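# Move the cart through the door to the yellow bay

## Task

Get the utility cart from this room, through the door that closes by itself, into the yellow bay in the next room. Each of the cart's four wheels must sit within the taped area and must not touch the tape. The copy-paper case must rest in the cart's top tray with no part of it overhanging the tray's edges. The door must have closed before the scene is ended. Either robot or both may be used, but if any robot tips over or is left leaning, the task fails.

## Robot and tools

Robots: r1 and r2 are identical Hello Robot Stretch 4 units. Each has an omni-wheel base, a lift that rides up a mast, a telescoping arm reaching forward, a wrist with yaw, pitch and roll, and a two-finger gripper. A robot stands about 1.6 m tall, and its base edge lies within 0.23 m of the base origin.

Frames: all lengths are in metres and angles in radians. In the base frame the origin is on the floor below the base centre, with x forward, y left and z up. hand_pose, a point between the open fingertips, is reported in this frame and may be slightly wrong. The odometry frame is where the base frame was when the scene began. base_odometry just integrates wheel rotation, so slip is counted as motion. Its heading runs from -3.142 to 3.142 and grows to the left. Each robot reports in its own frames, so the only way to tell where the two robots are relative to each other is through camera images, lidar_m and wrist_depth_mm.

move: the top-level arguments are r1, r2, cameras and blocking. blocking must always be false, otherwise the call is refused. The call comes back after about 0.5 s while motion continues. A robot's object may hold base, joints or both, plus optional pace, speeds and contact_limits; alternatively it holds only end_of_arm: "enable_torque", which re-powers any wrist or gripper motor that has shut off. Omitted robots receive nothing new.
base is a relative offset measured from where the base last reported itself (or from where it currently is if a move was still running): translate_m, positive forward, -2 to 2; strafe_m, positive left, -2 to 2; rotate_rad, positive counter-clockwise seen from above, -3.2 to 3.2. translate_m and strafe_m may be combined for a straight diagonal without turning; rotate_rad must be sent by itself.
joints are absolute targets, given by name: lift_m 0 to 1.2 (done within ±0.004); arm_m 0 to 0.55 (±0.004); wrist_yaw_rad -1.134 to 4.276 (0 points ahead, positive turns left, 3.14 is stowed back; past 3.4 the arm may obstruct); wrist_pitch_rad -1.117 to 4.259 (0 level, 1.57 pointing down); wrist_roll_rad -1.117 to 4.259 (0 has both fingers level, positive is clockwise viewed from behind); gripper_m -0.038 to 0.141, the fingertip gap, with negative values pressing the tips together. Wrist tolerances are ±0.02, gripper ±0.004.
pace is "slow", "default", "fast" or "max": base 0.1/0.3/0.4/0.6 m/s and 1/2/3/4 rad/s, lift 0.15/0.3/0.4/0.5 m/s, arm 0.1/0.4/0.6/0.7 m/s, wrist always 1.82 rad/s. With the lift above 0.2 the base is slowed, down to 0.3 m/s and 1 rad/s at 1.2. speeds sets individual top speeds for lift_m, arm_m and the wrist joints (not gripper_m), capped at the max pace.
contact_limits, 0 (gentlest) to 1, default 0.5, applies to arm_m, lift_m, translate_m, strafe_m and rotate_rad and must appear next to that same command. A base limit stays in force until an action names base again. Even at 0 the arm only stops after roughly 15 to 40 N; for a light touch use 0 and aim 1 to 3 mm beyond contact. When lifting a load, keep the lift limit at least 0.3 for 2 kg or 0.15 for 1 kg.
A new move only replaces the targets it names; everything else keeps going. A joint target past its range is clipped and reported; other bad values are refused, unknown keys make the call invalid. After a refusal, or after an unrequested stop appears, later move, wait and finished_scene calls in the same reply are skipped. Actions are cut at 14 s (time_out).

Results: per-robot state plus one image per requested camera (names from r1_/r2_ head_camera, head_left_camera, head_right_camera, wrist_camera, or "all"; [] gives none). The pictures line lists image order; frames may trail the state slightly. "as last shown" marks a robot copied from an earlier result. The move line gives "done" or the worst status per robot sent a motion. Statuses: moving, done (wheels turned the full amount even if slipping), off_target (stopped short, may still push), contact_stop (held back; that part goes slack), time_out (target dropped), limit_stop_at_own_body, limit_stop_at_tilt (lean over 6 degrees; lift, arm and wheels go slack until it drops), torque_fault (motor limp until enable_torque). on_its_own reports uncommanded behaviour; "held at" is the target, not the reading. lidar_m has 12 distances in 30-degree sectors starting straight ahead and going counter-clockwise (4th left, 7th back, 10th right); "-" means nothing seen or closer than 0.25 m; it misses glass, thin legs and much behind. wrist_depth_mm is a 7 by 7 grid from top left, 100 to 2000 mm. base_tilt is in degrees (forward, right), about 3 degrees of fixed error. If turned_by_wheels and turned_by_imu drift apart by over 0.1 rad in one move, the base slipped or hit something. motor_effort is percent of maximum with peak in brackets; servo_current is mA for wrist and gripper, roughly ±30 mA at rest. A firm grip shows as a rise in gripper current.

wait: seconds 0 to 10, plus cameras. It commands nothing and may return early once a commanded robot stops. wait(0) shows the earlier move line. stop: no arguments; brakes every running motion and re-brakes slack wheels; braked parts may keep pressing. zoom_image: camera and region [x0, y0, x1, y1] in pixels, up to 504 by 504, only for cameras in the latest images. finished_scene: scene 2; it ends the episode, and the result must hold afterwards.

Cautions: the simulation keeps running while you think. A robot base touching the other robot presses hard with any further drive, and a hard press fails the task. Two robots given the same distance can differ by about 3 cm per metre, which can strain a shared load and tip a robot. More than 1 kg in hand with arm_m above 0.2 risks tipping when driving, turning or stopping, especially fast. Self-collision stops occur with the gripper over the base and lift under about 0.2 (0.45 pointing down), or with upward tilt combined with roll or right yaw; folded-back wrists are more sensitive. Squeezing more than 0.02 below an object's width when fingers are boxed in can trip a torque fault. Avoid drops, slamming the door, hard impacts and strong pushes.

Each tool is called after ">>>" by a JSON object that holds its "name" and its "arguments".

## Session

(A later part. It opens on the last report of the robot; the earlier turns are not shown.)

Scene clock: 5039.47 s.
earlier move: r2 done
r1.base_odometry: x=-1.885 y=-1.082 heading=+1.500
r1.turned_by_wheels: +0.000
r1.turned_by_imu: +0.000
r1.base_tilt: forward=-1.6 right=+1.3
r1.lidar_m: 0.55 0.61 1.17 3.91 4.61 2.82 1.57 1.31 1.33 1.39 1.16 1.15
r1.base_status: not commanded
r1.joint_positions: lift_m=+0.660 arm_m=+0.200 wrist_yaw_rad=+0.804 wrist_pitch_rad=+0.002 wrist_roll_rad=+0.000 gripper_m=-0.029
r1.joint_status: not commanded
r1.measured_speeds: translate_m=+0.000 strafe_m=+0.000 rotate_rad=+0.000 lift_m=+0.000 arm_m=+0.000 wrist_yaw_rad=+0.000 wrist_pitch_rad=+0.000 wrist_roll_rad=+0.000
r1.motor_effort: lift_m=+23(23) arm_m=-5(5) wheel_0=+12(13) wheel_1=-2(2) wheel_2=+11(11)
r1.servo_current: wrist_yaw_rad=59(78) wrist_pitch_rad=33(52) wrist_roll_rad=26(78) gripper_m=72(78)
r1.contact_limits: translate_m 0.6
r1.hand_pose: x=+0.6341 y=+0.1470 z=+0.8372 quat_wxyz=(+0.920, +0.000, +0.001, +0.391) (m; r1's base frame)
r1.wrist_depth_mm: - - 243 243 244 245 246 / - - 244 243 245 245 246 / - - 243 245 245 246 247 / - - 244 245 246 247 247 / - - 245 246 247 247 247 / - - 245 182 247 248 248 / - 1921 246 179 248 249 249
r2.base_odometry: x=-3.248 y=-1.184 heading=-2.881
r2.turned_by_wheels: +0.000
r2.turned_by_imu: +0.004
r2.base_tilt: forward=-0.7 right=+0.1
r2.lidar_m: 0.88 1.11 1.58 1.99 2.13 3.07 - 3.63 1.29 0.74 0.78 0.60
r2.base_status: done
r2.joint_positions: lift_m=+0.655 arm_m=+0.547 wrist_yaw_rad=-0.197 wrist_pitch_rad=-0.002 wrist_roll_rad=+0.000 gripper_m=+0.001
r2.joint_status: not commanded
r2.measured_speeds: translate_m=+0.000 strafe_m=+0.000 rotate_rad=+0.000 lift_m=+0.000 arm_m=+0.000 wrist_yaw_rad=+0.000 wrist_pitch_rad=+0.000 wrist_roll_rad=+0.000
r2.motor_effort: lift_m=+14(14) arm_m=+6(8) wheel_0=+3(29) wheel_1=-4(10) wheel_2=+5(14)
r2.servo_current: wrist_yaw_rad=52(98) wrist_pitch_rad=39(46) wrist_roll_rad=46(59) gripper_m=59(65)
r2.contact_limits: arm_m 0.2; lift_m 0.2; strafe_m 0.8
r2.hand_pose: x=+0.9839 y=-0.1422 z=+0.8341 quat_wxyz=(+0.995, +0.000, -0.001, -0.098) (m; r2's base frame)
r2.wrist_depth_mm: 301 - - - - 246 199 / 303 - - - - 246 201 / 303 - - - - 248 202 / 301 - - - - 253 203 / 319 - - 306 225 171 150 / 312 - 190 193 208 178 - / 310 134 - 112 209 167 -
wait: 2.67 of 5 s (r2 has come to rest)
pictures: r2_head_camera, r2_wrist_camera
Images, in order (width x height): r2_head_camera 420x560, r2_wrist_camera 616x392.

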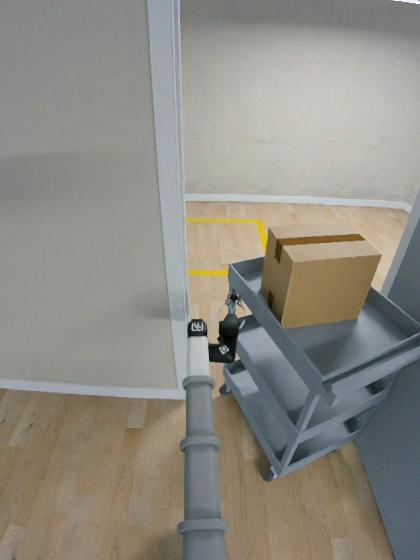

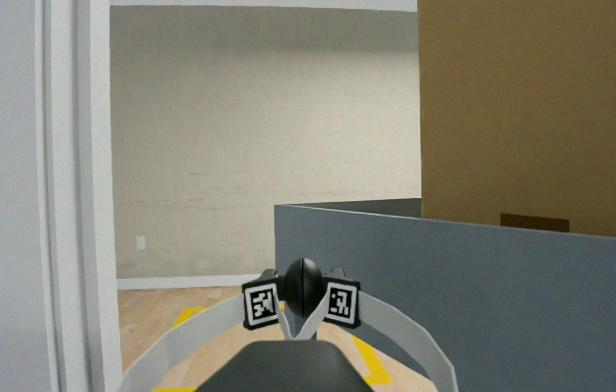

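>>> {"name": "move", "arguments": {"r2": {"base": {"strafe_m": 0.04}, "pace": "default"}, "blocking": false, "cameras": []}}

>>> {"name": "wait", "arguments": {"seconds": 2, "cameras": []}}

>>> {"name": "move", "arguments": {"r2": {"joints": {"lift_m": 0.96, "arm_m": 0.0, "wrist_yaw_rad": 0.0}, "pace": "default"}, "blocking": false, "cameras": []}}

>>> {"name": "wait", "arguments": {"seconds": 4, "cameras": []}}

>>> {"name": "move", "arguments": {"r2": {"base": {"strafe_m": -0.31}, "joints": {"wrist_pitch_rad": 0.7}, "pace": "default"}, "blocking": false, "cameras": []}}

>>> {"name": "wait", "arguments": {"seconds": 4, "cameras": ["r2_head_camera"]}}

>>> {"name": "zoom_image", "arguments": {"camera": "r2_head_camera", "region": [110, 220, 350, 500]}}

Scene clock: 5094.07 s.
move: r2 moving
r1.base_odometry: x=-1.885 y=-1.082 heading=+1.500
r1.turned_by_wheels: +0.000
r1.turned_by_imu: +0.000
r1.base_tilt: forward=-1.6 right=+1.2
r1.lidar_m: 0.59 0.60 1.21 3.86 4.62 2.81 1.55 1.31 1.30 1.39 1.16 1.15
r1.base_status: not commanded
r1.joint_positions: lift_m=+0.660 arm_m=+0.200 wrist_yaw_rad=+0.804 wrist_pitch_rad=+0.002 wrist_roll_rad=+0.000 gripper_m=-0.029
r1.joint_status: not commanded
r1.measured_speeds: translate_m=+0.000 strafe_m=+0.000 rotate_rad=+0.000 lift_m=+0.000 arm_m=+0.000 wrist_yaw_rad=+0.000 wrist_pitch_rad=+0.000 wrist_roll_rad=+0.000
r1.motor_effort: lift_m=+23(23) arm_m=-4(5) wheel_0=+13(13) wheel_1=-2(2) wheel_2=+11(11)
r1.servo_current: wrist_yaw_rad=46(59) wrist_pitch_rad=39(52) wrist_roll_rad=52(65) gripper_m=78(78)
r1.contact_limits: translate_m 0.6
r1.hand_pose: x=+0.6341 y=+0.1470 z=+0.8372 quat_wxyz=(+0.920, +0.000, +0.001, +0.391) (m; r1's base frame)
r1.wrist_depth_mm: - - 243 243 245 245 245 / - - 242 244 245 245 247 / - - 244 245 246 247 247 / - - 244 245 246 247 247 / - - 245 246 246 247 248 / - - 245 182 246 249 248 / - 1921 245 179 247 248 249
r2.base_odometry: x=-3.240 y=-1.215 heading=-2.881
r2.turned_by_wheels: +0.000
r2.turned_by_imu: +0.000
r2.base_tilt: forward=-0.7 right=+0.0
r2.lidar_m: 0.93 1.11 1.63 1.97 2.11 3.02 - 3.70 1.31 0.77 0.80 0.63
r2.base_status: strafe_m moving
r2.joint_positions: lift_m=+0.655 arm_m=+0.547 wrist_yaw_rad=-0.197 wrist_pitch_rad=-0.002 wrist_roll_rad=+0.000 gripper_m=+0.001
r2.joint_status: not commanded
r2.measured_speeds: translate_m=+0.000 strafe_m=+0.073 rotate_rad=+0.000 lift_m=+0.000 arm_m=+0.000 wrist_yaw_rad=+0.000 wrist_pitch_rad=+0.000 wrist_roll_rad=+0.000
r2.motor_effort: lift_m=+14(14) arm_m=+6(7) wheel_0=-1(10) wheel_1=+3(10) wheel_2=+0(3)
r2.servo_current: wrist_yaw_rad=46(59) wrist_pitch_rad=46(46) wrist_roll_rad=39(52) gripper_m=59(65)
r2.contact_limits: arm_m 0.2; lift_m 0.2
r2.hand_pose: x=+0.9839 y=-0.1422 z=+0.8341 quat_wxyz=(+0.995, +0.000, -0.001, -0.098) (m; r2's base frame)
r2.wrist_depth_mm: - - - - - 287 232 / - - - - - 290 234 / - - - - - 291 238 / - 327 - - - 281 236 / - 324 - 368 268 211 174 / - 322 190 193 239 206 174 / - 303 - 112 - 199 174
pictures: none
No camera images: "cameras" was empty.

Scene clock: 5094.60 s.
earlier move: r2 done
r1.base_odometry: x=-1.885 y=-1.082 heading=+1.500
r1.turned_by_wheels: +0.000
r1.turned_by_imu: +0.000
r1.base_tilt: forward=-1.6 right=+1.3
r1.lidar_m: 0.57 0.60 1.20 3.92 4.62 2.85 1.58 1.32 1.30 1.36 1.14 1.16
r1.base_status: not commanded
r1.joint_positions: lift_m=+0.660 arm_m=+0.200 wrist_yaw_rad=+0.804 wrist_pitch_rad=+0.002 wrist_roll_rad=+0.000 gripper_m=-0.029
r1.joint_status: not commanded
r1.measured_speeds: translate_m=+0.000 strafe_m=+0.000 rotate_rad=+0.000 lift_m=+0.000 arm_m=+0.000 wrist_yaw_rad=+0.000 wrist_pitch_rad=+0.000 wrist_roll_rad=+0.000
r1.motor_effort: lift_m=+23(23) arm_m=-5(5) wheel_0=+12(13) wheel_1=-2(2) wheel_2=+11(11)
r1.servo_current: wrist_yaw_rad=52(65) wrist_pitch_rad=39(52) wrist_roll_rad=46(65) gripper_m=72(78)
r1.contact_limits: translate_m 0.6
r1.hand_pose: x=+0.6341 y=+0.1470 z=+0.8372 quat_wxyz=(+0.920, +0.000, +0.001, +0.391) (m; r1's base frame)
r1.wrist_depth_mm: - - 243 244 244 244 245 / - - 242 243 244 245 246 / - - 244 244 245 246 246 / - - 244 245 245 247 247 / - - 245 245 246 247 248 / - - 245 182 247 248 248 / - 1983 246 179 247 248 249
r2.base_odometry: x=-3.238 y=-1.223 heading=-2.881
r2.turned_by_wheels: +0.000
r2.turned_by_imu: +0.000
r2.base_tilt: forward=-0.7 right=+0.1
r2.lidar_m: 0.97 1.14 1.60 1.96 2.08 3.03 - 3.68 1.34 0.80 0.82 0.62
r2.base_status: done
r2.joint_positions: lift_m=+0.655 arm_m=+0.547 wrist_yaw_rad=-0.197 wrist_pitch_rad=-0.002 wrist_roll_rad=+0.000 gripper_m=+0.001
r2.joint_status: not commanded
r2.measured_speeds: translate_m=+0.000 strafe_m=+0.000 rotate_rad=+0.000 lift_m=+0.000 arm_m=+0.000 wrist_yaw_rad=+0.000 wrist_pitch_rad=+0.000 wrist_roll_rad=+0.000
r2.motor_effort: lift_m=+14(14) arm_m=+6(7) wheel_0=-3(10) wheel_1=+2(10) wheel_2=+0(3)
r2.servo_current: wrist_yaw_rad=52(59) wrist_pitch_rad=46(46) wrist_roll_rad=39(59) gripper_m=65(65)
r2.contact_limits: arm_m 0.2; lift_m 0.2
r2.hand_pose: x=+0.9839 y=-0.1422 z=+0.8341 quat_wxyz=(+0.995, +0.000, -0.001, -0.098) (m; r2's base frame)
r2.wrist_depth_mm: - 334 - - - 298 241 / - 334 - - - 303 246 / - 334 - - - 306 238 / - 329 - - - 294 247 / - 307 - 384 283 215 182 / - 307 189 193 250 216 182 / - 306 - 112 - 209 182
wait: 0.53 of 2 s (r2 has come to rest)
pictures: none
No camera images: "cameras" was empty.

Scene clock: 5095.10 s.
move: r2 moving
r1.base_odometry: x=-1.885 y=-1.082 heading=+1.500
r1.turned_by_wheels: +0.000
r1.turned_by_imu: +0.000
r1.base_tilt: forward=-1.6 right=+1.2
r1.lidar_m: 0.56 0.60 1.20 3.91 4.60 2.83 1.56 1.33 1.33 1.36 1.17 1.16
r1.base_status: not commanded
r1.joint_positions: lift_m=+0.660 arm_m=+0.200 wrist_yaw_rad=+0.804 wrist_pitch_rad=+0.002 wrist_roll_rad=+0.000 gripper_m=-0.029
r1.joint_status: not commanded
r1.measured_speeds: translate_m=+0.000 strafe_m=+0.000 rotate_rad=+0.000 lift_m=+0.000 arm_m=+0.000 wrist_yaw_rad=+0.000 wrist_pitch_rad=+0.000 wrist_roll_rad=+0.000
r1.motor_effort: lift_m=+23(23) arm_m=-4(5) wheel_0=+12(13) wheel_1=-2(2) wheel_2=+11(11)
r1.servo_current: wrist_yaw_rad=39(65) wrist_pitch_rad=39(52) wrist_roll_rad=52(59) gripper_m=72(78)
r1.contact_limits: translate_m 0.6
r1.hand_pose: x=+0.6341 y=+0.1470 z=+0.8372 quat_wxyz=(+0.920, +0.000, +0.001, +0.391) (m; r1's base frame)
r1.wrist_depth_mm: - - 242 244 243 246 245 / - - 243 244 244 245 246 / - - 244 245 246 246 247 / - - 244 245 246 246 247 / - - 245 246 246 248 248 / - - 245 182 247 248 248 / - 1983 246 179 248 249 249
r2.base_odometry: x=-3.238 y=-1.223 heading=-2.881
r2.turned_by_wheels: +0.000
r2.turned_by_imu: +0.000
r2.base_tilt: forward=-0.7 right=+0.0
r2.lidar_m: 0.96 1.11 1.60 1.97 2.09 3.02 - 3.68 1.34 0.79 0.80 0.63
r2.base_status: not commanded
r2.joint_positions: lift_m=+0.693 arm_m=+0.497 wrist_yaw_rad=-0.003 wrist_pitch_rad=-0.002 wrist_roll_rad=+0.000 gripper_m=+0.001
r2.joint_status: lift_m moving; arm_m moving; wrist_yaw_rad moving
r2.measured_speeds: translate_m=+0.000 strafe_m=+0.000 rotate_rad=+0.000 lift_m=+0.146 arm_m=-0.195 wrist_yaw_rad=+0.007 wrist_pitch_rad=+0.000 wrist_roll_rad=+0.000
r2.motor_effort: lift_m=+23(24) arm_m=-6(11) wheel_0=-2(3) wheel_1=+2(2) wheel_2=+0(1)
r2.servo_current: wrist_yaw_rad=78(111) wrist_pitch_rad=39(46) wrist_roll_rad=52(52) gripper_m=59(65)
r2.hand_pose: x=+0.9559 y=-0.0882 z=+0.8715 quat_wxyz=(+1.000, +0.000, -0.001, -0.001) (m; r2's base frame)
r2.wrist_depth_mm: 362 359 355 - - - 312 / 368 359 355 - - - - / 368 362 394 - - - - / 368 364 355 - - - 473 / 375 366 355 - 404 291 291 / 375 368 186 194 338 279 226 / 377 368 - 112 - 266 226
pictures: none
No camera images: "cameras" was empty.

Scene clock: 5097.27 s.
earlier move: r2 done
r1.base_odometry: x=-1.885 y=-1.082 heading=+1.500
r1.turned_by_wheels: +0.000
r1.turned_by_imu: +0.000
r1.base_tilt: forward=-1.6 right=+1.3
r1.lidar_m: 0.57 0.60 1.21 3.91 4.60 2.85 1.58 1.30 1.32 1.37 1.16 1.17
r1.base_status: not commanded
r1.joint_positions: lift_m=+0.660 arm_m=+0.200 wrist_yaw_rad=+0.804 wrist_pitch_rad=+0.002 wrist_roll_rad=+0.000 gripper_m=-0.029
r1.joint_status: not commanded
r1.measured_speeds: translate_m=+0.000 strafe_m=+0.000 rotate_rad=+0.000 lift_m=+0.000 arm_m=+0.000 wrist_yaw_rad=+0.000 wrist_pitch_rad=+0.000 wrist_roll_rad=+0.000
r1.motor_effort: lift_m=+23(23) arm_m=-4(5) wheel_0=+12(13) wheel_1=-2(2) wheel_2=+11(11)
r1.servo_current: wrist_yaw_rad=39(72) wrist_pitch_rad=46(52) wrist_roll_rad=39(65) gripper_m=72(85)
r1.contact_limits: translate_m 0.6
r1.hand_pose: x=+0.6341 y=+0.1470 z=+0.8372 quat_wxyz=(+0.920, +0.000, +0.001, +0.391) (m; r1's base frame)
r1.wrist_depth_mm: - - 243 243 244 245 245 / - - 242 244 244 245 246 / - - 244 244 245 245 247 / - - 245 245 246 247 247 / - - 245 246 247 247 248 / - - 245 182 247 248 248 / - 1921 246 179 248 248 249
r2.base_odometry: x=-3.238 y=-1.223 heading=-2.881
r2.turned_by_wheels: +0.000
r2.turned_by_imu: +0.000
r2.base_tilt: forward=-0.6 right=+0.1
r2.lidar_m: 0.93 1.12 1.62 1.95 2.09 3.02 - 3.67 1.34 0.77 0.80 0.64
r2.base_status: not commanded
r2.joint_positions: lift_m=+0.960 arm_m=+0.000 wrist_yaw_rad=-0.003 wrist_pitch_rad=-0.002 wrist_roll_rad=+0.000 gripper_m=+0.001
r2.joint_status: all done
r2.measured_speeds: translate_m=+0.000 strafe_m=+0.000 rotate_rad=+0.000 lift_m=+0.000 arm_m=+0.000 wrist_yaw_rad=+0.000 wrist_pitch_rad=+0.000 wrist_roll_rad=+0.000
r2.motor_effort: lift_m=+21(26) arm_m=-7(13) wheel_0=-3(3) wheel_1=+2(2) wheel_2=+0(1)
r2.servo_current: wrist_yaw_rad=59(111) wrist_pitch_rad=46(46) wrist_roll_rad=39(59) gripper_m=59(65)
r2.hand_pose: x=+0.4593 y=-0.0882 z=+1.1384 quat_wxyz=(+1.000, +0.000, -0.001, -0.001) (m; r2's base frame)
r2.wrist_depth_mm: - - - - - - - / - - - - - - - / - - - - - - - / - - - - - - - / - - - - - 647 627 / - - 178 193 184 609 615 / - - - 112 - 615 621
wait: 2.17 of 4 s (r2 has come to rest)
pictures: none
No camera images: "cameras" was empty.

Scene clock: 5097.77 s.
move: r2 moving
r1.base_odometry: x=-1.885 y=-1.082 heading=+1.500
r1.turned_by_wheels: +0.000
r1.turned_by_imu: +0.000
r1.base_tilt: forward=-1.6 right=+1.2
r1.lidar_m: 0.59 0.59 1.16 3.89 4.61 2.82 1.57 1.32 1.31 1.38 1.16 1.16
r1.base_status: not commanded
r1.joint_positions: lift_m=+0.660 arm_m=+0.200 wrist_yaw_rad=+0.804 wrist_pitch_rad=+0.002 wrist_roll_rad=+0.000 gripper_m=-0.029
r1.joint_status: not commanded
r1.measured_speeds: translate_m=+0.000 strafe_m=+0.000 rotate_rad=+0.000 lift_m=+0.000 arm_m=+0.000 wrist_yaw_rad=+0.000 wrist_pitch_rad=+0.000 wrist_roll_rad=+0.000
r1.motor_effort: lift_m=+23(23) arm_m=-5(5) wheel_0=+12(13) wheel_1=-2(2) wheel_2=+11(11)
r1.servo_current: wrist_yaw_rad=59(65) wrist_pitch_rad=46(46) wrist_roll_rad=39(59) gripper_m=72(78)
r1.contact_limits: translate_m 0.6
r1.hand_pose: x=+0.6341 y=+0.1470 z=+0.8372 quat_wxyz=(+0.920, +0.000, +0.001, +0.391) (m; r1's base frame)
r1.wrist_depth_mm: - - 243 244 244 245 245 / - - 243 244 245 245 246 / - - 244 245 245 246 246 / - - 244 246 246 246 248 / - - 245 245 246 247 247 / - - 246 182 247 247 248 / - 1921 246 179 248 249 250
r2.base_odometry: x=-3.247 y=-1.188 heading=-2.881
r2.turned_by_wheels: +0.000
r2.turned_by_imu: +0.000
r2.base_tilt: forward=-0.7 right=+0.1
r2.lidar_m: 0.88 1.11 1.64 1.98 2.13 3.09 - 3.63 1.30 0.76 0.79 0.62
r2.base_status: strafe_m moving
r2.joint_positions: lift_m=+0.960 arm_m=+0.000 wrist_yaw_rad=-0.003 wrist_pitch_rad=+0.562 wrist_roll_rad=+0.000 gripper_m=+0.001
r2.joint_status: wrist_pitch_rad moving
r2.measured_speeds: translate_m=+0.000 strafe_m=-0.140 rotate_rad=-0.001 lift_m=+0.000 arm_m=+0.000 wrist_yaw_rad=+0.000 wrist_pitch_rad=+1.454 wrist_roll_rad=+0.000
r2.motor_effort: lift_m=+21(21) arm_m=-7(8) wheel_0=+11(13) wheel_1=-9(12) wheel_2=+0(2)
r2.servo_current: wrist_yaw_rad=52(59) wrist_pitch_rad=85(104) wrist_roll_rad=46(52) gripper_m=59(59)
r2.hand_pose: x=+0.4149 y=-0.0881 z=+0.9841 quat_wxyz=(+0.961, +0.000, +0.277, -0.001) (m; r2's base frame)
r2.wrist_depth_mm: - - - - - 654 640 / - - - - - 580 585 / - - - - 750 621 640 / - - - - 768 668 691 / - - - 1708 - 480 433 / - - 177 193 - 484 413 / 1308 1255 - 112 - - -
pictures: none
No camera images: "cameras" was empty.

Scene clock: 5099.63 s.
earlier move: r2 done
r1.base_odometry: x=-1.885 y=-1.082 heading=+1.500
r1.turned_by_wheels: +0.000
r1.turned_by_imu: +0.000
r1.base_tilt: forward=-1.6 right=+1.2
r1.lidar_m: 0.58 0.59 0.93 3.87 4.60 2.87 1.56 1.32 1.29 1.39 1.17 1.17
r1.base_status: not commanded
r1.joint_positions: lift_m=+0.660 arm_m=+0.200 wrist_yaw_rad=+0.804 wrist_pitch_rad=+0.002 wrist_roll_rad=+0.000 gripper_m=-0.029
r1.joint_status: not commanded
r1.measured_speeds: translate_m=+0.000 strafe_m=+0.000 rotate_rad=+0.000 lift_m=+0.000 arm_m=+0.000 wrist_yaw_rad=+0.000 wrist_pitch_rad=+0.000 wrist_roll_rad=+0.000
r1.motor_effort: lift_m=+23(23) arm_m=-4(5) wheel_0=+12(13) wheel_1=-2(2) wheel_2=+11(11)
r1.servo_current: wrist_yaw_rad=65(72) wrist_pitch_rad=46(46) wrist_roll_rad=46(65) gripper_m=78(78)
r1.contact_limits: translate_m 0.6
r1.hand_pose: x=+0.6341 y=+0.1470 z=+0.8372 quat_wxyz=(+0.920, +0.000, +0.001, +0.391) (m; r1's base frame)
r1.wrist_depth_mm: - 676 243 243 244 245 245 / - 676 243 245 245 246 246 / - 676 243 245 246 246 247 / - 676 244 245 246 247 248 / - 676 245 246 246 247 247 / - 683 245 182 246 248 248 / - 683 246 179 247 249 249
r2.base_odometry: x=-3.318 y=-0.923 heading=-2.881
r2.turned_by_wheels: +0.000
r2.turned_by_imu: +0.000
r2.base_tilt: forward=-0.7 right=+0.1
r2.lidar_m: 0.49 1.10 1.60 2.27 2.42 3.48 - 3.25 0.91 0.49 0.50 0.56
r2.base_status: done
r2.joint_positions: lift_m=+0.960 arm_m=+0.000 wrist_yaw_rad=-0.003 wrist_pitch_rad=+0.698 wrist_roll_rad=+0.000 gripper_m=+0.001
r2.joint_status: all done
r2.measured_speeds: translate_m=+0.000 strafe_m=+0.000 rotate_rad=+0.000 lift_m=+0.000 arm_m=+0.000 wrist_yaw_rad=+0.000 wrist_pitch_rad=+0.000 wrist_roll_rad=+0.000
r2.motor_effort: lift_m=+21(21) arm_m=-7(8) wheel_0=+2(13) wheel_1=-1(12) wheel_2=+0(2)
r2.servo_current: wrist_yaw_rad=46(65) wrist_pitch_rad=39(104) wrist_roll_rad=59(65) gripper_m=59(65)
r2.hand_pose: x=+0.3919 y=-0.0880 z=+0.9527 quat_wxyz=(+0.940, +0.000, +0.342, -0.001) (m; r2's base frame)
r2.wrist_depth_mm: - 842 - 564 574 - - / - 904 - 627 640 699 - / - 1008 - 661 - 492 469 / - - 1708 442 418 436 - / - - 1430 402 - 732 - / 1308 1308 190 193 185 878 - / 1205 1160 - 112 - - -
wait: 1.87 of 4 s (r2 has come to rest)
pictures: r2_head_camera
Images, in order (width x height): r2_head_camera 420x560.

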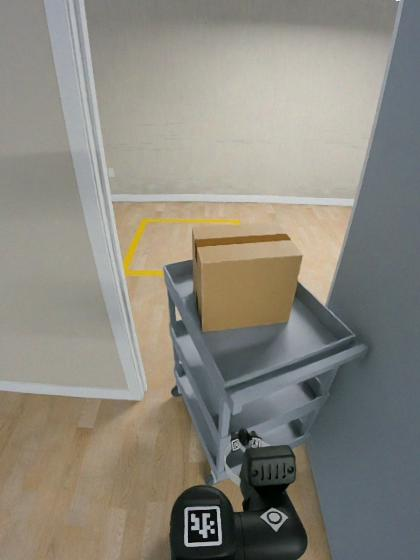

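Scaled by 1.800 from the camera's 420x560 image, which has a finer 1200x1600 frame.

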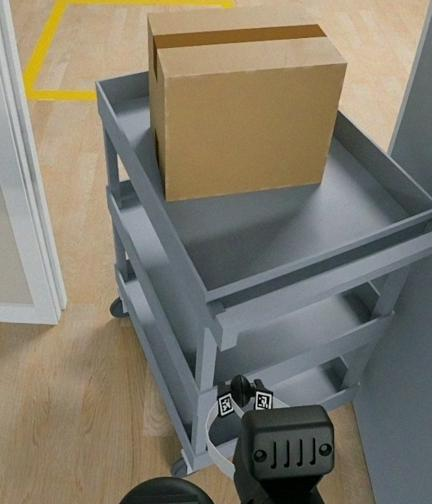

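>>> {"name": "move", "arguments": {"blocking": false, "cameras": ["r2_head_camera", "r2_wrist_camera", "r1_head_camera"]}}

>>> {"name": "zoom_image", "arguments": {"camera": "r2_head_camera", "region": [80, 200, 380, 500]}}

Scene clock: 5121.87 s.
r1.base_odometry: x=-1.885 y=-1.082 heading=+1.500
r1.turned_by_wheels: +0.000
r1.turned_by_imu: +0.000
r1.base_tilt: forward=-1.6 right=+1.3
r1.lidar_m: 0.57 0.60 0.90 3.88 4.63 2.82 1.59 1.30 1.31 1.39 1.13 1.14
r1.base_status: not commanded
r1.joint_positions: lift_m=+0.660 arm_m=+0.200 wrist_yaw_rad=+0.804 wrist_pitch_rad=+0.002 wrist_roll_rad=+0.000 gripper_m=-0.029
r1.joint_status: not commanded
r1.measured_speeds: translate_m=+0.000 strafe_m=+0.000 rotate_rad=+0.000 lift_m=+0.000 arm_m=+0.000 wrist_yaw_rad=+0.000 wrist_pitch_rad=+0.000 wrist_roll_rad=+0.000
r1.motor_effort: lift_m=+23(23) arm_m=-4(5) wheel_0=+12(13) wheel_1=-2(2) wheel_2=+11(11)
r1.servo_current: wrist_yaw_rad=72(72) wrist_pitch_rad=46(46) wrist_roll_rad=46(65) gripper_m=72(78)
r1.contact_limits: translate_m 0.6
r1.hand_pose: x=+0.6341 y=+0.1470 z=+0.8372 quat_wxyz=(+0.920, +0.000, +0.001, +0.391) (m; r1's base frame)
r1.wrist_depth_mm: - 668 242 243 244 245 246 / - 676 244 244 245 245 246 / - 683 244 245 245 246 246 / - 676 244 245 246 246 247 / - 676 245 245 246 246 247 / - 683 244 182 247 248 248 / - 683 246 178 247 248 249
r2.base_odometry: x=-3.318 y=-0.923 heading=-2.881
r2.turned_by_wheels: +0.000
r2.turned_by_imu: +0.000
r2.base_tilt: forward=-0.7 right=+0.1
r2.lidar_m: 0.49 1.07 1.60 2.26 2.41 3.47 - 3.24 0.94 0.49 0.52 0.53
r2.base_status: done
r2.joint_positions: lift_m=+0.960 arm_m=+0.000 wrist_yaw_rad=-0.003 wrist_pitch_rad=+0.698 wrist_roll_rad=+0.000 gripper_m=+0.001
r2.joint_status: all done
r2.measured_speeds: translate_m=+0.000 strafe_m=+0.000 rotate_rad=+0.000 lift_m=+0.000 arm_m=+0.000 wrist_yaw_rad=+0.000 wrist_pitch_rad=+0.000 wrist_roll_rad=+0.000
r2.motor_effort: lift_m=+21(21) arm_m=-7(8) wheel_0=+1(13) wheel_1=-2(12) wheel_2=+0(2)
r2.servo_current: wrist_yaw_rad=39(65) wrist_pitch_rad=46(104) wrist_roll_rad=59(65) gripper_m=59(65)
r2.hand_pose: x=+0.3919 y=-0.0880 z=+0.9527 quat_wxyz=(+0.940, +0.000, +0.342, -0.001) (m; r2's base frame)
r2.wrist_depth_mm: - 831 - 564 580 - - / - 891 - 627 647 707 - / - - - 668 - 496 466 / - - 1708 436 421 436 - / - - 1499 402 - 732 - / 1308 1308 190 193 185 891 - / 1160 1160 - 112 - - -
pictures: r1_head_camera, r2_head_camera, r2_wrist_camera
Images, in order (width x height): r1_head_camera 420x560, r2_head_camera 420x560, r2_wrist_camera 616x392.

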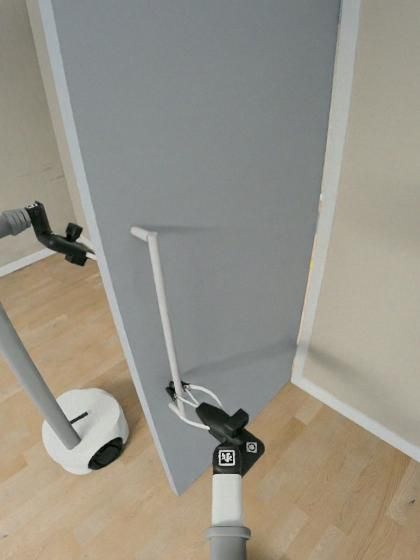

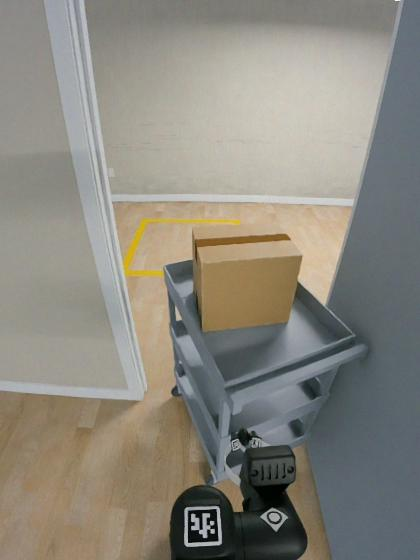

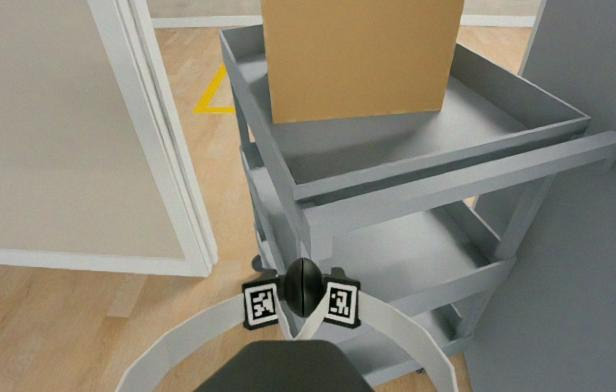

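Scaled by 1.680 from the camera's 420x560 image, which has a finer 1200x1600 frame.

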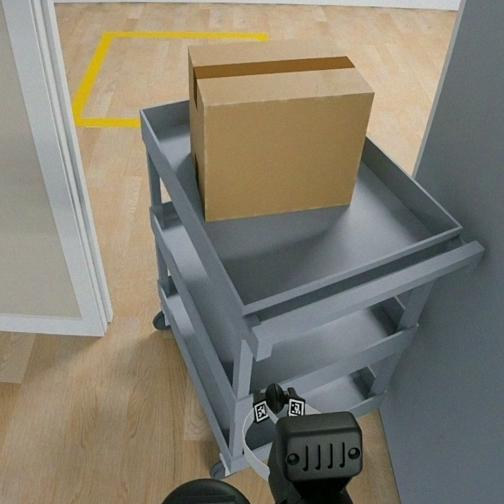

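>>> {"name": "move", "arguments": {"blocking": false, "cameras": [], "r2": {"joints": {"arm_m": 0.30, "wrist_pitch_rad": 0.8}, "pace": "slow"}}}

>>> {"name": "wait", "arguments": {"seconds": 5, "cameras": ["r2_head_camera", "r2_wrist_camera"]}}

>>> {"name": "zoom_image", "arguments": {"camera": "r2_head_camera", "region": [110, 220, 350, 460]}}

Scene clock: 5200.33 s.
move: r2 moving
r1.base_odometry: x=-1.885 y=-1.082 heading=+1.500
r1.turned_by_wheels: +0.000
r1.turned_by_imu: +0.000
r1.base_tilt: forward=-1.6 right=+1.2
r1.lidar_m: 0.56 0.59 0.91 3.88 4.61 2.86 1.54 1.33 1.30 1.33 1.15 1.14
r1.base_status: not commanded
r1.joint_positions: lift_m=+0.660 arm_m=+0.200 wrist_yaw_rad=+0.804 wrist_pitch_rad=+0.002 wrist_roll_rad=+0.000 gripper_m=-0.029
r1.joint_status: not commanded
r1.measured_speeds: translate_m=+0.000 strafe_m=+0.000 rotate_rad=+0.000 lift_m=+0.000 arm_m=+0.000 wrist_yaw_rad=+0.000 wrist_pitch_rad=+0.000 wrist_roll_rad=+0.000
r1.motor_effort: lift_m=+23(23) arm_m=-4(5) wheel_0=+12(13) wheel_1=-2(2) wheel_2=+11(11)
r1.servo_current: wrist_yaw_rad=52(72) wrist_pitch_rad=46(46) wrist_roll_rad=46(59) gripper_m=72(78)
r1.contact_limits: translate_m 0.6
r1.hand_pose: x=+0.6341 y=+0.1470 z=+0.8372 quat_wxyz=(+0.920, +0.000, +0.001, +0.391) (m; r1's base frame)
r1.wrist_depth_mm: - 668 242 244 244 245 246 / - 676 243 244 245 245 247 / - 668 244 244 245 246 246 / - 676 244 245 247 246 247 / - 676 245 245 246 247 248 / - 676 245 182 247 248 247 / - 683 246 179 247 249 249
r2.base_odometry: x=-3.318 y=-0.923 heading=-2.881
r2.turned_by_wheels: +0.000
r2.turned_by_imu: +0.000
r2.base_tilt: forward=-0.7 right=+0.1
r2.lidar_m: 0.49 1.09 1.61 2.27 2.40 3.44 - 3.27 0.93 0.50 0.52 0.56
r2.base_status: not commanded
r2.joint_positions: lift_m=+0.960 arm_m=+0.012 wrist_yaw_rad=-0.003 wrist_pitch_rad=+0.797 wrist_roll_rad=+0.000 gripper_m=+0.001
r2.joint_status: arm_m moving; wrist_pitch_rad moving
r2.measured_speeds: translate_m=+0.000 strafe_m=+0.000 rotate_rad=+0.000 lift_m=+0.000 arm_m=+0.049 wrist_yaw_rad=+0.000 wrist_pitch_rad=+0.002 wrist_roll_rad=+0.000
r2.motor_effort: lift_m=+21(21) arm_m=+7(10) wheel_0=+1(2) wheel_1=-1(2) wheel_2=+0(0)
r2.servo_current: wrist_yaw_rad=39(52) wrist_pitch_rad=72(85) wrist_roll_rad=39(52) gripper_m=59(65)
r2.hand_pose: x=+0.3846 y=-0.0879 z=+0.9316 quat_wxyz=(+0.922, +0.000, +0.388, -0.001) (m; r2's base frame)
r2.wrist_depth_mm: - 842 - 569 585 647 - / - - - 621 640 621 488 / - - 1863 436 433 424 436 / - - 1537 389 - 699 - / 1366 1366 1366 544 - 768 - / 1229 1229 190 193 - - - / 1138 1118 - 112 - - -
pictures: none
No camera images: "cameras" was empty.

Scene clock: 5204.13 s.
earlier move: r2 done
r1.base_odometry: x=-1.885 y=-1.082 heading=+1.500
r1.turned_by_wheels: +0.000
r1.turned_by_imu: +0.000
r1.base_tilt: forward=-1.6 right=+1.3
r1.lidar_m: 0.56 0.60 0.92 3.91 4.63 2.83 1.56 1.31 1.33 1.40 1.14 1.15
r1.base_status: not commanded
r1.joint_positions: lift_m=+0.660 arm_m=+0.200 wrist_yaw_rad=+0.804 wrist_pitch_rad=+0.002 wrist_roll_rad=+0.000 gripper_m=-0.029
r1.joint_status: not commanded
r1.measured_speeds: translate_m=+0.000 strafe_m=+0.000 rotate_rad=+0.000 lift_m=+0.000 arm_m=+0.000 wrist_yaw_rad=+0.000 wrist_pitch_rad=+0.000 wrist_roll_rad=+0.000
r1.motor_effort: lift_m=+23(23) arm_m=-4(5) wheel_0=+13(13) wheel_1=-2(2) wheel_2=+11(11)
r1.servo_current: wrist_yaw_rad=52(72) wrist_pitch_rad=46(52) wrist_roll_rad=52(65) gripper_m=72(78)
r1.contact_limits: translate_m 0.6
r1.hand_pose: x=+0.6341 y=+0.1470 z=+0.8372 quat_wxyz=(+0.920, +0.000, +0.001, +0.391) (m; r1's base frame)
r1.wrist_depth_mm: - 668 243 244 243 244 245 / - 668 242 244 245 245 245 / - 676 244 245 245 247 246 / - 683 244 245 246 246 248 / - 676 245 245 247 247 248 / - 683 244 182 247 248 248 / - 676 245 179 247 249 249
r2.base_odometry: x=-3.318 y=-0.923 heading=-2.881
r2.turned_by_wheels: +0.000
r2.turned_by_imu: +0.001
r2.base_tilt: forward=-0.7 right=+0.1
r2.lidar_m: 0.51 1.08 1.59 2.26 2.42 3.45 - 3.28 0.93 0.49 0.50 0.54
r2.base_status: not commanded
r2.joint_positions: lift_m=+0.960 arm_m=+0.300 wrist_yaw_rad=-0.003 wrist_pitch_rad=+0.798 wrist_roll_rad=+0.000 gripper_m=+0.001
r2.joint_status: all done
r2.measured_speeds: translate_m=+0.000 strafe_m=+0.000 rotate_rad=+0.000 lift_m=+0.000 arm_m=+0.000 wrist_yaw_rad=+0.000 wrist_pitch_rad=+0.000 wrist_roll_rad=+0.000
r2.motor_effort: lift_m=+21(21) arm_m=+8(13) wheel_0=+1(2) wheel_1=-1(2) wheel_2=+0(1)
r2.servo_current: wrist_yaw_rad=52(59) wrist_pitch_rad=39(85) wrist_roll_rad=46(59) gripper_m=52(65)
r2.hand_pose: x=+0.6719 y=-0.0879 z=+0.9316 quat_wxyz=(+0.922, +0.000, +0.388, -0.001) (m; r2's base frame)
r2.wrist_depth_mm: 544 - 291 285 294 303 310 / 603 - 325 322 332 340 353 / - 1708 508 370 382 394 488 / - 820 488 433 430 439 445 / - - 427 402 394 392 389 / 1229 1205 190 193 340 349 345 / 1138 1098 - 112 307 320 324
wait: 3.80 of 5 s (r2 has come to rest)
pictures: r2_head_camera, r2_wrist_camera
Images, in order (width x height): r2_head_camera 420x560, r2_wrist_camera 616x392.

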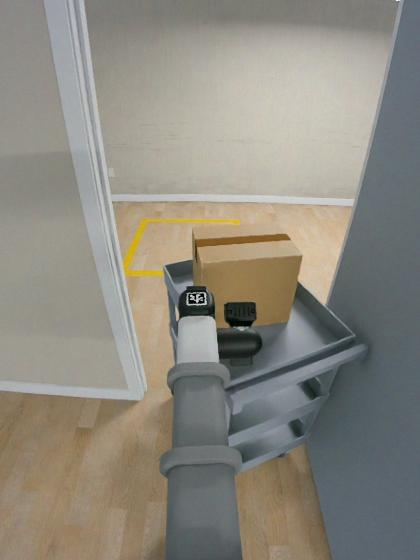

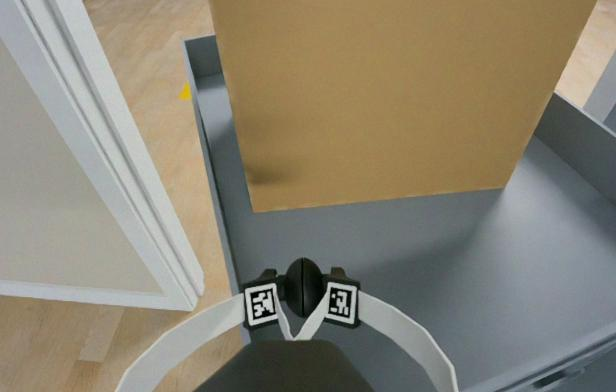

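Scaled by 2.100 from the camera's 420x560 image, which has a finer 1200x1600 frame.

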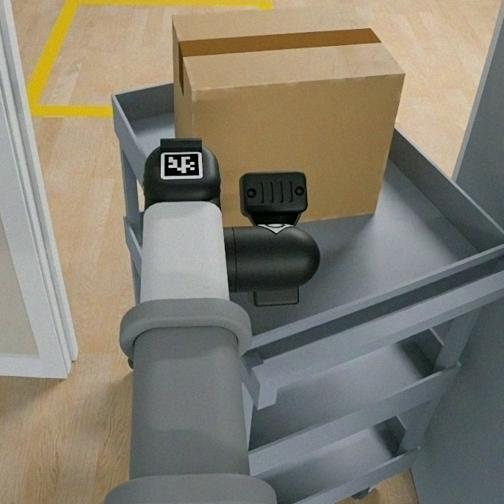

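>>> {"name": "move", "arguments": {"blocking": false, "cameras": [], "r2": {"joints": {"lift_m": 0.875}, "pace": "slow", "contact_limits": {"lift_m": 0.2}}}}

>>> {"name": "wait", "arguments": {"seconds": 3, "cameras": ["r2_head_camera", "r2_wrist_camera"]}}

>>> {"name": "zoom_image", "arguments": {"camera": "r2_wrist_camera", "region": [112, 0, 616, 392]}}

Scene clock: 5208.43 s.
move: r2 moving
r1.base_odometry: x=-1.885 y=-1.082 heading=+1.500
r1.turned_by_wheels: +0.000
r1.turned_by_imu: +0.000
r1.base_tilt: forward=-1.6 right=+1.2
r1.lidar_m: 0.58 0.58 0.91 3.90 4.59 2.83 1.57 1.31 1.32 1.39 1.15 1.15
r1.base_status: not commanded
r1.joint_positions: lift_m=+0.660 arm_m=+0.200 wrist_yaw_rad=+0.804 wrist_pitch_rad=+0.002 wrist_roll_rad=+0.000 gripper_m=-0.029
r1.joint_status: not commanded
r1.measured_speeds: translate_m=+0.000 strafe_m=+0.000 rotate_rad=+0.000 lift_m=+0.000 arm_m=+0.000 wrist_yaw_rad=+0.000 wrist_pitch_rad=+0.000 wrist_roll_rad=+0.000
r1.motor_effort: lift_m=+23(23) arm_m=-4(5) wheel_0=+12(13) wheel_1=-2(2) wheel_2=+11(11)
r1.servo_current: wrist_yaw_rad=46(65) wrist_pitch_rad=33(52) wrist_roll_rad=39(59) gripper_m=78(78)
r1.contact_limits: translate_m 0.6
r1.hand_pose: x=+0.6341 y=+0.1470 z=+0.8372 quat_wxyz=(+0.920, +0.000, +0.001, +0.391) (m; r1's base frame)
r1.wrist_depth_mm: - 647 243 244 244 245 245 / - 668 243 244 244 246 246 / - 676 243 244 245 246 247 / - 676 244 245 246 246 247 / - 676 246 246 246 247 248 / - 676 245 182 246 248 248 / - 676 246 179 247 248 249
r2.base_odometry: x=-3.318 y=-0.923 heading=-2.881
r2.turned_by_wheels: +0.000
r2.turned_by_imu: +0.000
r2.base_tilt: forward=-0.6 right=+0.1
r2.lidar_m: 0.51 1.11 1.60 2.27 2.41 3.46 - 3.28 0.96 0.50 0.51 0.55
r2.base_status: not commanded
r2.joint_positions: lift_m=+0.935 arm_m=+0.300 wrist_yaw_rad=-0.003 wrist_pitch_rad=+0.798 wrist_roll_rad=+0.000 gripper_m=+0.001
r2.joint_status: lift_m moving
r2.measured_speeds: translate_m=+0.000 strafe_m=+0.000 rotate_rad=+0.000 lift_m=-0.097 arm_m=+0.000 wrist_yaw_rad=+0.000 wrist_pitch_rad=+0.000 wrist_roll_rad=+0.000
r2.motor_effort: lift_m=+13(21) arm_m=+8(8) wheel_0=+1(2) wheel_1=-1(2) wheel_2=+0(0)
r2.servo_current: wrist_yaw_rad=59(59) wrist_pitch_rad=39(46) wrist_roll_rad=59(59) gripper_m=65(65)
r2.contact_limits: lift_m 0.2
r2.hand_pose: x=+0.6719 y=-0.0879 z=+0.9068 quat_wxyz=(+0.922, +0.000, +0.388, -0.001) (m; r2's base frame)
r2.wrist_depth_mm: 544 - 287 285 293 303 309 / 597 - 329 322 332 340 357 / - 1708 484 368 382 392 462 / - 820 445 418 415 421 415 / - - 399 377 375 366 364 / 1205 1182 189 193 332 329 325 / 1118 1098 - 112 285 301 278
pictures: none
No camera images: "cameras" was empty.

Scene clock: 5209.53 s.
earlier move: r2 done
r1.base_odometry: x=-1.885 y=-1.082 heading=+1.500
r1.turned_by_wheels: +0.000
r1.turned_by_imu: +0.000
r1.base_tilt: forward=-1.5 right=+1.3
r1.lidar_m: 0.61 0.59 0.92 3.92 4.63 2.82 1.60 1.30 1.31 1.40 1.16 1.15
r1.base_status: not commanded
r1.joint_positions: lift_m=+0.660 arm_m=+0.200 wrist_yaw_rad=+0.804 wrist_pitch_rad=+0.002 wrist_roll_rad=+0.000 gripper_m=-0.029
r1.joint_status: not commanded
r1.measured_speeds: translate_m=+0.000 strafe_m=+0.000 rotate_rad=+0.000 lift_m=+0.000 arm_m=+0.000 wrist_yaw_rad=+0.000 wrist_pitch_rad=+0.000 wrist_roll_rad=+0.000
r1.motor_effort: lift_m=+23(23) arm_m=-4(5) wheel_0=+12(13) wheel_1=-2(2) wheel_2=+10(11)
r1.servo_current: wrist_yaw_rad=65(65) wrist_pitch_rad=39(52) wrist_roll_rad=52(72) gripper_m=72(78)
r1.contact_limits: translate_m 0.6
r1.hand_pose: x=+0.6341 y=+0.1470 z=+0.8372 quat_wxyz=(+0.920, +0.000, +0.001, +0.391) (m; r1's base frame)
r1.wrist_depth_mm: - 647 243 243 244 245 246 / - 676 244 243 245 245 246 / - 676 243 245 245 246 247 / - 676 244 244 246 247 247 / - 683 245 246 246 247 248 / - 676 245 182 247 247 248 / - 676 246 179 248 249 249
r2.base_odometry: x=-3.318 y=-0.923 heading=-2.881
r2.turned_by_wheels: +0.000
r2.turned_by_imu: +0.000
r2.base_tilt: forward=-0.7 right=+0.1
r2.lidar_m: 0.53 1.07 1.57 2.26 2.40 3.47 - 3.24 0.93 0.50 0.51 0.55
r2.base_status: not commanded
r2.joint_positions: lift_m=+0.875 arm_m=+0.300 wrist_yaw_rad=-0.003 wrist_pitch_rad=+0.798 wrist_roll_rad=+0.000 gripper_m=+0.001
r2.joint_status: all done
r2.measured_speeds: translate_m=+0.000 strafe_m=+0.000 rotate_rad=+0.000 lift_m=+0.000 arm_m=+0.000 wrist_yaw_rad=+0.000 wrist_pitch_rad=+0.000 wrist_roll_rad=+0.000
r2.motor_effort: lift_m=+13(21) arm_m=+8(8) wheel_0=+1(2) wheel_1=-2(2) wheel_2=+0(1)
r2.servo_current: wrist_yaw_rad=52(59) wrist_pitch_rad=46(46) wrist_roll_rad=59(59) gripper_m=59(65)
r2.contact_limits: lift_m 0.2
r2.hand_pose: x=+0.6719 y=-0.0879 z=+0.8472 quat_wxyz=(+0.922, +0.000, +0.388, -0.001) (m; r2's base frame)
r2.wrist_depth_mm: 539 - 282 285 293 303 309 / 597 - 347 322 332 340 364 / - 1618 387 370 368 377 387 / - 820 355 340 338 336 332 / - 976 310 303 297 294 290 / 1138 1138 189 193 264 263 260 / 1042 1025 - 112 234 214 223
wait: 1.10 of 3 s (r2 has come to rest)
pictures: r2_head_camera, r2_wrist_camera
Images, in order (width x height): r2_head_camera 420x560, r2_wrist_camera 616x392.

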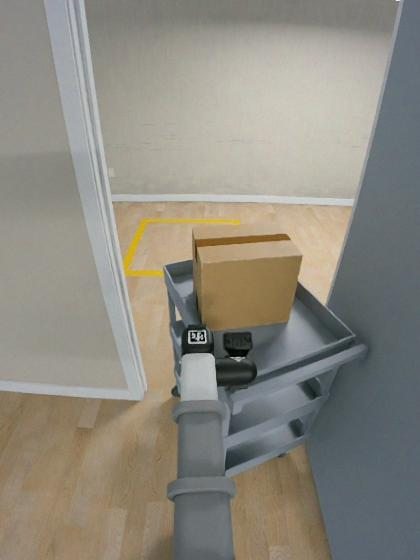

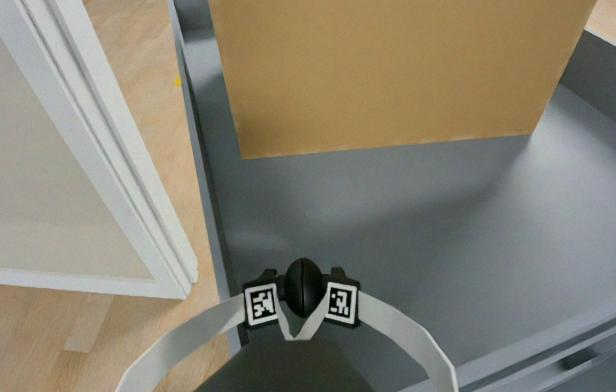

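Scaled by 1.000.

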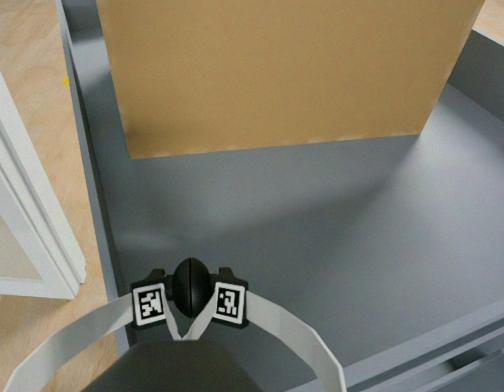

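>>> {"name": "move", "arguments": {"blocking": false, "cameras": [], "r2": {"joints": {"lift_m": 0.862}, "pace": "slow", "contact_limits": {"lift_m": 0.2}}}}

>>> {"name": "wait", "arguments": {"seconds": 2, "cameras": []}}

>>> {"name": "move", "arguments": {"blocking": false, "cameras": [], "r2": {"base": {"strafe_m": 0.12}, "pace": "slow", "contact_limits": {"strafe_m": 0.8}}}}

>>> {"name": "wait", "arguments": {"seconds": 4, "cameras": ["r2_head_camera", "r2_wrist_camera"]}}

>>> {"name": "zoom_image", "arguments": {"camera": "r2_head_camera", "region": [80, 200, 380, 500]}}

Scene clock: 5222.20 s.
move: r2 moving
r1.base_odometry: x=-1.885 y=-1.082 heading=+1.500
r1.turned_by_wheels: +0.000
r1.turned_by_imu: +0.000
r1.base_tilt: forward=-1.6 right=+1.2
r1.lidar_m: 0.58 0.58 0.92 3.92 4.61 2.84 1.59 1.32 1.33 1.36 1.14 1.16
r1.base_status: not commanded
r1.joint_positions: lift_m=+0.660 arm_m=+0.200 wrist_yaw_rad=+0.804 wrist_pitch_rad=+0.002 wrist_roll_rad=+0.000 gripper_m=-0.029
r1.joint_status: not commanded
r1.measured_speeds: translate_m=+0.000 strafe_m=+0.000 rotate_rad=+0.000 lift_m=+0.000 arm_m=+0.000 wrist_yaw_rad=+0.000 wrist_pitch_rad=+0.000 wrist_roll_rad=+0.000
r1.motor_effort: lift_m=+23(23) arm_m=-4(5) wheel_0=+12(13) wheel_1=-2(2) wheel_2=+11(11)
r1.servo_current: wrist_yaw_rad=59(65) wrist_pitch_rad=46(46) wrist_roll_rad=52(59) gripper_m=72(78)
r1.contact_limits: translate_m 0.6
r1.hand_pose: x=+0.6341 y=+0.1470 z=+0.8372 quat_wxyz=(+0.920, +0.000, +0.001, +0.391) (m; r1's base frame)
r1.wrist_depth_mm: - 647 242 243 244 244 246 / - 654 243 244 244 245 246 / - 676 244 245 245 245 247 / - 683 244 245 246 246 247 / - 683 244 246 246 247 248 / - 676 245 182 247 247 249 / - 676 246 179 247 248 248
r2.base_odometry: x=-3.318 y=-0.923 heading=-2.881
r2.turned_by_wheels: +0.000
r2.turned_by_imu: +0.000
r2.base_tilt: forward=-0.7 right=+0.1
r2.lidar_m: 0.49 1.07 1.60 2.25 2.43 3.44 - 3.24 0.94 0.49 0.51 0.55
r2.base_status: not commanded
r2.joint_positions: lift_m=+0.862 arm_m=+0.300 wrist_yaw_rad=-0.003 wrist_pitch_rad=+0.798 wrist_roll_rad=+0.000 gripper_m=+0.001
r2.joint_status: lift_m moving
r2.measured_speeds: translate_m=+0.000 strafe_m=+0.000 rotate_rad=+0.000 lift_m=-0.004 arm_m=+0.000 wrist_yaw_rad=+0.000 wrist_pitch_rad=+0.000 wrist_roll_rad=+0.000
r2.motor_effort: lift_m=+12(16) arm_m=+8(8) wheel_0=+1(2) wheel_1=-1(2) wheel_2=+0(0)
r2.servo_current: wrist_yaw_rad=39(59) wrist_pitch_rad=39(46) wrist_roll_rad=39(46) gripper_m=59(65)
r2.contact_limits: lift_m 0.2
r2.hand_pose: x=+0.6719 y=-0.0879 z=+0.8343 quat_wxyz=(+0.922, +0.000, +0.388, -0.001) (m; r2's base frame)
r2.wrist_depth_mm: 544 - 279 283 296 304 307 / 603 - 329 320 332 342 370 / - 1618 362 357 362 368 368 / - 820 340 325 320 320 317 / - - 289 287 283 279 279 / 1118 1098 190 195 244 250 248 / 1042 1025 - 112 158 175 242
pictures: none
No camera images: "cameras" was empty.

Scene clock: 5222.50 s.
earlier move: r2 done
r1.base_odometry: x=-1.885 y=-1.082 heading=+1.500
r1.turned_by_wheels: +0.000
r1.turned_by_imu: +0.000
r1.base_tilt: forward=-1.6 right=+1.3
r1.lidar_m: 0.57 0.58 0.93 3.90 4.61 2.82 1.56 1.32 1.28 1.38 1.15 1.16
r1.base_status: not commanded
r1.joint_positions: lift_m=+0.660 arm_m=+0.200 wrist_yaw_rad=+0.804 wrist_pitch_rad=+0.002 wrist_roll_rad=+0.000 gripper_m=-0.029
r1.joint_status: not commanded
r1.measured_speeds: translate_m=+0.000 strafe_m=+0.000 rotate_rad=+0.000 lift_m=+0.000 arm_m=+0.000 wrist_yaw_rad=+0.000 wrist_pitch_rad=+0.000 wrist_roll_rad=+0.000
r1.motor_effort: lift_m=+23(23) arm_m=-4(5) wheel_0=+12(13) wheel_1=-2(2) wheel_2=+11(11)
r1.servo_current: wrist_yaw_rad=46(65) wrist_pitch_rad=39(46) wrist_roll_rad=46(59) gripper_m=72(78)
r1.contact_limits: translate_m 0.6
r1.hand_pose: x=+0.6341 y=+0.1470 z=+0.8372 quat_wxyz=(+0.920, +0.000, +0.001, +0.391) (m; r1's base frame)
r1.wrist_depth_mm: - 647 242 243 245 246 246 / - 654 243 244 245 246 246 / - 676 243 245 245 246 247 / - 683 244 246 246 247 247 / - 676 244 246 246 247 248 / - 683 245 182 247 248 248 / - 676 246 179 248 248 248
r2.base_odometry: x=-3.318 y=-0.923 heading=-2.881
r2.turned_by_wheels: +0.000
r2.turned_by_imu: +0.000
r2.base_tilt: forward=-0.7 right=+0.1
r2.lidar_m: 0.52 1.09 1.58 2.27 2.42 3.45 - 3.27 0.92 0.51 0.49 0.56
r2.base_status: not commanded
r2.joint_positions: lift_m=+0.862 arm_m=+0.300 wrist_yaw_rad=-0.003 wrist_pitch_rad=+0.798 wrist_roll_rad=+0.000 gripper_m=+0.001
r2.joint_status: all done
r2.measured_speeds: translate_m=+0.000 strafe_m=+0.000 rotate_rad=+0.000 lift_m=+0.000 arm_m=+0.000 wrist_yaw_rad=+0.000 wrist_pitch_rad=+0.000 wrist_roll_rad=+0.000
r2.motor_effort: lift_m=+13(16) arm_m=+8(8) wheel_0=+1(2) wheel_1=-1(2) wheel_2=+0(1)
r2.servo_current: wrist_yaw_rad=39(59) wrist_pitch_rad=39(46) wrist_roll_rad=39(52) gripper_m=59(65)
r2.contact_limits: lift_m 0.2
r2.hand_pose: x=+0.6719 y=-0.0879 z=+0.8342 quat_wxyz=(+0.922, +0.000, +0.388, -0.001) (m; r2's base frame)
r2.wrist_depth_mm: 539 - 279 286 293 304 309 / 597 - 330 322 332 342 368 / - 1661 359 357 364 370 368 / - 842 338 325 324 320 315 / - - 290 286 283 282 278 / 1138 1098 190 194 242 250 248 / 1025 1008 - 112 158 175 242
wait: 0.30 of 2 s (r2 has come to rest)
pictures: none
No camera images: "cameras" was empty.

Scene clock: 5223.00 s.
move: r2 moving
r1.base_odometry: x=-1.885 y=-1.082 heading=+1.500
r1.turned_by_wheels: +0.000
r1.turned_by_imu: +0.000
r1.base_tilt: forward=-1.5 right=+1.3
r1.lidar_m: 0.58 0.59 0.92 3.91 4.63 2.84 1.55 1.33 1.29 1.39 1.17 1.16
r1.base_status: not commanded
r1.joint_positions: lift_m=+0.660 arm_m=+0.200 wrist_yaw_rad=+0.804 wrist_pitch_rad=+0.002 wrist_roll_rad=+0.000 gripper_m=-0.029
r1.joint_status: not commanded
r1.measured_speeds: translate_m=+0.000 strafe_m=+0.000 rotate_rad=+0.000 lift_m=+0.000 arm_m=+0.000 wrist_yaw_rad=+0.000 wrist_pitch_rad=+0.000 wrist_roll_rad=+0.000
r1.motor_effort: lift_m=+23(23) arm_m=-4(5) wheel_0=+12(13) wheel_1=-2(2) wheel_2=+11(11)
r1.servo_current: wrist_yaw_rad=52(72) wrist_pitch_rad=46(46) wrist_roll_rad=46(59) gripper_m=72(78)
r1.contact_limits: translate_m 0.6
r1.hand_pose: x=+0.6341 y=+0.1470 z=+0.8372 quat_wxyz=(+0.920, +0.000, +0.001, +0.391) (m; r1's base frame)
r1.wrist_depth_mm: - 654 243 243 244 245 245 / - 661 243 243 245 246 246 / - 691 244 244 245 246 247 / - 683 245 245 246 247 248 / - 691 244 246 245 247 248 / - 699 245 182 247 248 248 / - 691 246 179 247 249 249
r2.base_odometry: x=-3.314 y=-0.937 heading=-2.882
r2.turned_by_wheels: -0.001
r2.turned_by_imu: -0.001
r2.base_tilt: forward=-0.6 right=+0.1
r2.lidar_m: 0.52 1.07 1.58 2.26 2.38 3.42 - 3.30 0.97 0.52 0.49 0.56
r2.base_status: strafe_m moving
r2.joint_positions: lift_m=+0.862 arm_m=+0.300 wrist_yaw_rad=-0.003 wrist_pitch_rad=+0.798 wrist_roll_rad=+0.000 gripper_m=+0.001
r2.joint_status: not commanded
r2.measured_speeds: translate_m=+0.000 strafe_m=+0.055 rotate_rad=-0.003 lift_m=+0.000 arm_m=+0.000 wrist_yaw_rad=+0.000 wrist_pitch_rad=+0.000 wrist_roll_rad=+0.000
r2.motor_effort: lift_m=+13(13) arm_m=+7(8) wheel_0=-12(12) wheel_1=+5(8) wheel_2=+0(1)
r2.servo_current: wrist_yaw_rad=46(65) wrist_pitch_rad=33(46) wrist_roll_rad=46(65) gripper_m=65(65)
r2.contact_limits: lift_m 0.2; strafe_m 0.8
r2.hand_pose: x=+0.6719 y=-0.0879 z=+0.8342 quat_wxyz=(+0.922, +0.000, +0.388, -0.001) (m; r2's base frame)
r2.wrist_depth_mm: 539 - 278 286 294 303 310 / 580 - 364 320 332 340 366 / - 1618 373 362 366 370 377 / - 820 345 330 329 325 322 / - 960 307 290 289 285 282 / 1098 1098 187 193 246 253 251 / 1025 1008 152 112 229 181 201
pictures: none
No camera images: "cameras" was empty.

Scene clock: 5224.83 s.
earlier move: r2 done
r1.base_odometry: x=-1.885 y=-1.082 heading=+1.500
r1.turned_by_wheels: +0.000
r1.turned_by_imu: +0.000
r1.base_tilt: forward=-1.6 right=+1.2
r1.lidar_m: 0.56 0.60 1.04 3.88 4.61 2.85 1.59 1.30 1.33 1.39 1.17 1.13
r1.base_status: not commanded
r1.joint_positions: lift_m=+0.660 arm_m=+0.200 wrist_yaw_rad=+0.804 wrist_pitch_rad=+0.002 wrist_roll_rad=+0.000 gripper_m=-0.029
r1.joint_status: not commanded
r1.measured_speeds: translate_m=+0.000 strafe_m=+0.000 rotate_rad=+0.000 lift_m=+0.000 arm_m=+0.000 wrist_yaw_rad=+0.000 wrist_pitch_rad=+0.000 wrist_roll_rad=+0.000
r1.motor_effort: lift_m=+23(23) arm_m=-5(5) wheel_0=+12(13) wheel_1=-2(2) wheel_2=+11(11)
r1.servo_current: wrist_yaw_rad=52(72) wrist_pitch_rad=33(46) wrist_roll_rad=46(72) gripper_m=72(85)
r1.contact_limits: translate_m 0.6
r1.hand_pose: x=+0.6341 y=+0.1470 z=+0.8372 quat_wxyz=(+0.920, +0.000, +0.001, +0.391) (m; r1's base frame)
r1.wrist_depth_mm: - 788 243 243 243 245 245 / - 768 243 244 245 246 246 / - - 244 245 245 246 246 / - - 244 245 245 247 247 / - - 245 246 247 246 248 / - - 244 182 246 248 248 / - 798 247 179 247 248 249
r2.base_odometry: x=-3.287 y=-1.039 heading=-2.882
r2.turned_by_wheels: +0.000
r2.turned_by_imu: -0.001
r2.base_tilt: forward=-0.7 right=+0.1
r2.lidar_m: 0.49 1.09 1.57 2.14 2.27 3.25 - 3.43 1.05 0.61 0.62 0.51
r2.base_status: done
r2.joint_positions: lift_m=+0.862 arm_m=+0.300 wrist_yaw_rad=-0.003 wrist_pitch_rad=+0.798 wrist_roll_rad=+0.000 gripper_m=+0.001
r2.joint_status: not commanded
r2.measured_speeds: translate_m=+0.000 strafe_m=+0.000 rotate_rad=+0.000 lift_m=+0.000 arm_m=+0.000 wrist_yaw_rad=+0.000 wrist_pitch_rad=+0.000 wrist_roll_rad=+0.000
r2.motor_effort: lift_m=+13(13) arm_m=+6(8) wheel_0=-10(18) wheel_1=+2(8) wheel_2=+0(1)
r2.servo_current: wrist_yaw_rad=59(65) wrist_pitch_rad=39(46) wrist_roll_rad=46(65) gripper_m=59(65)
r2.contact_limits: lift_m 0.2; strafe_m 0.8
r2.hand_pose: x=+0.6720 y=-0.0879 z=+0.8342 quat_wxyz=(+0.922, +0.000, +0.388, -0.001) (m; r2's base frame)
r2.wrist_depth_mm: - 580 - 281 277 279 276 / - 591 1863 315 312 307 306 / - 683 1576 359 357 351 349 / - - 347 334 334 329 324 / - - 301 293 290 287 285 / 1118 1118 185 193 247 255 253 / 1025 1025 153 112 231 233 231
wait: 1.83 of 4 s (r2 has come to rest)
pictures: r2_head_camera, r2_wrist_camera
Images, in order (width x height): r2_head_camera 420x560, r2_wrist_camera 616x392.

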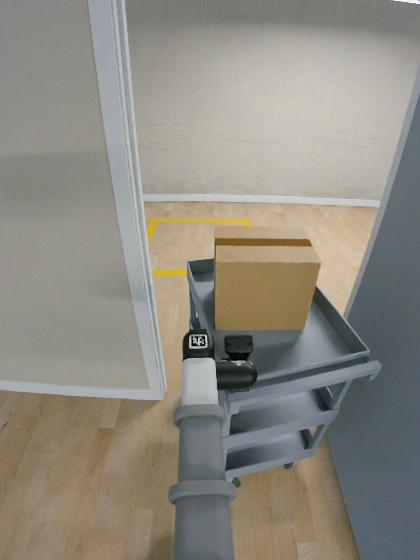

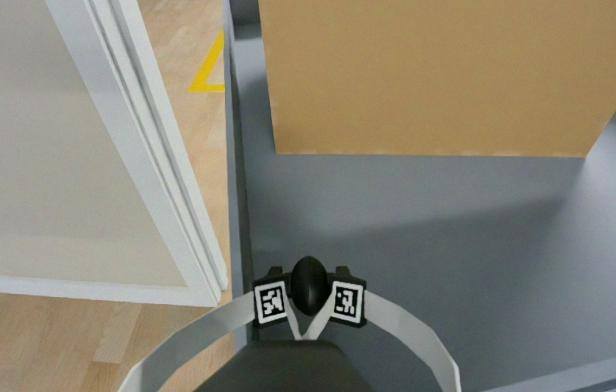

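Scaled by 1.680 from the camera's 420x560 image, which has a finer 1200x1600 frame.

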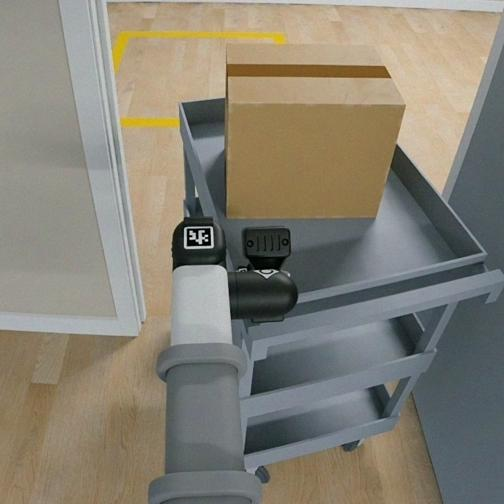

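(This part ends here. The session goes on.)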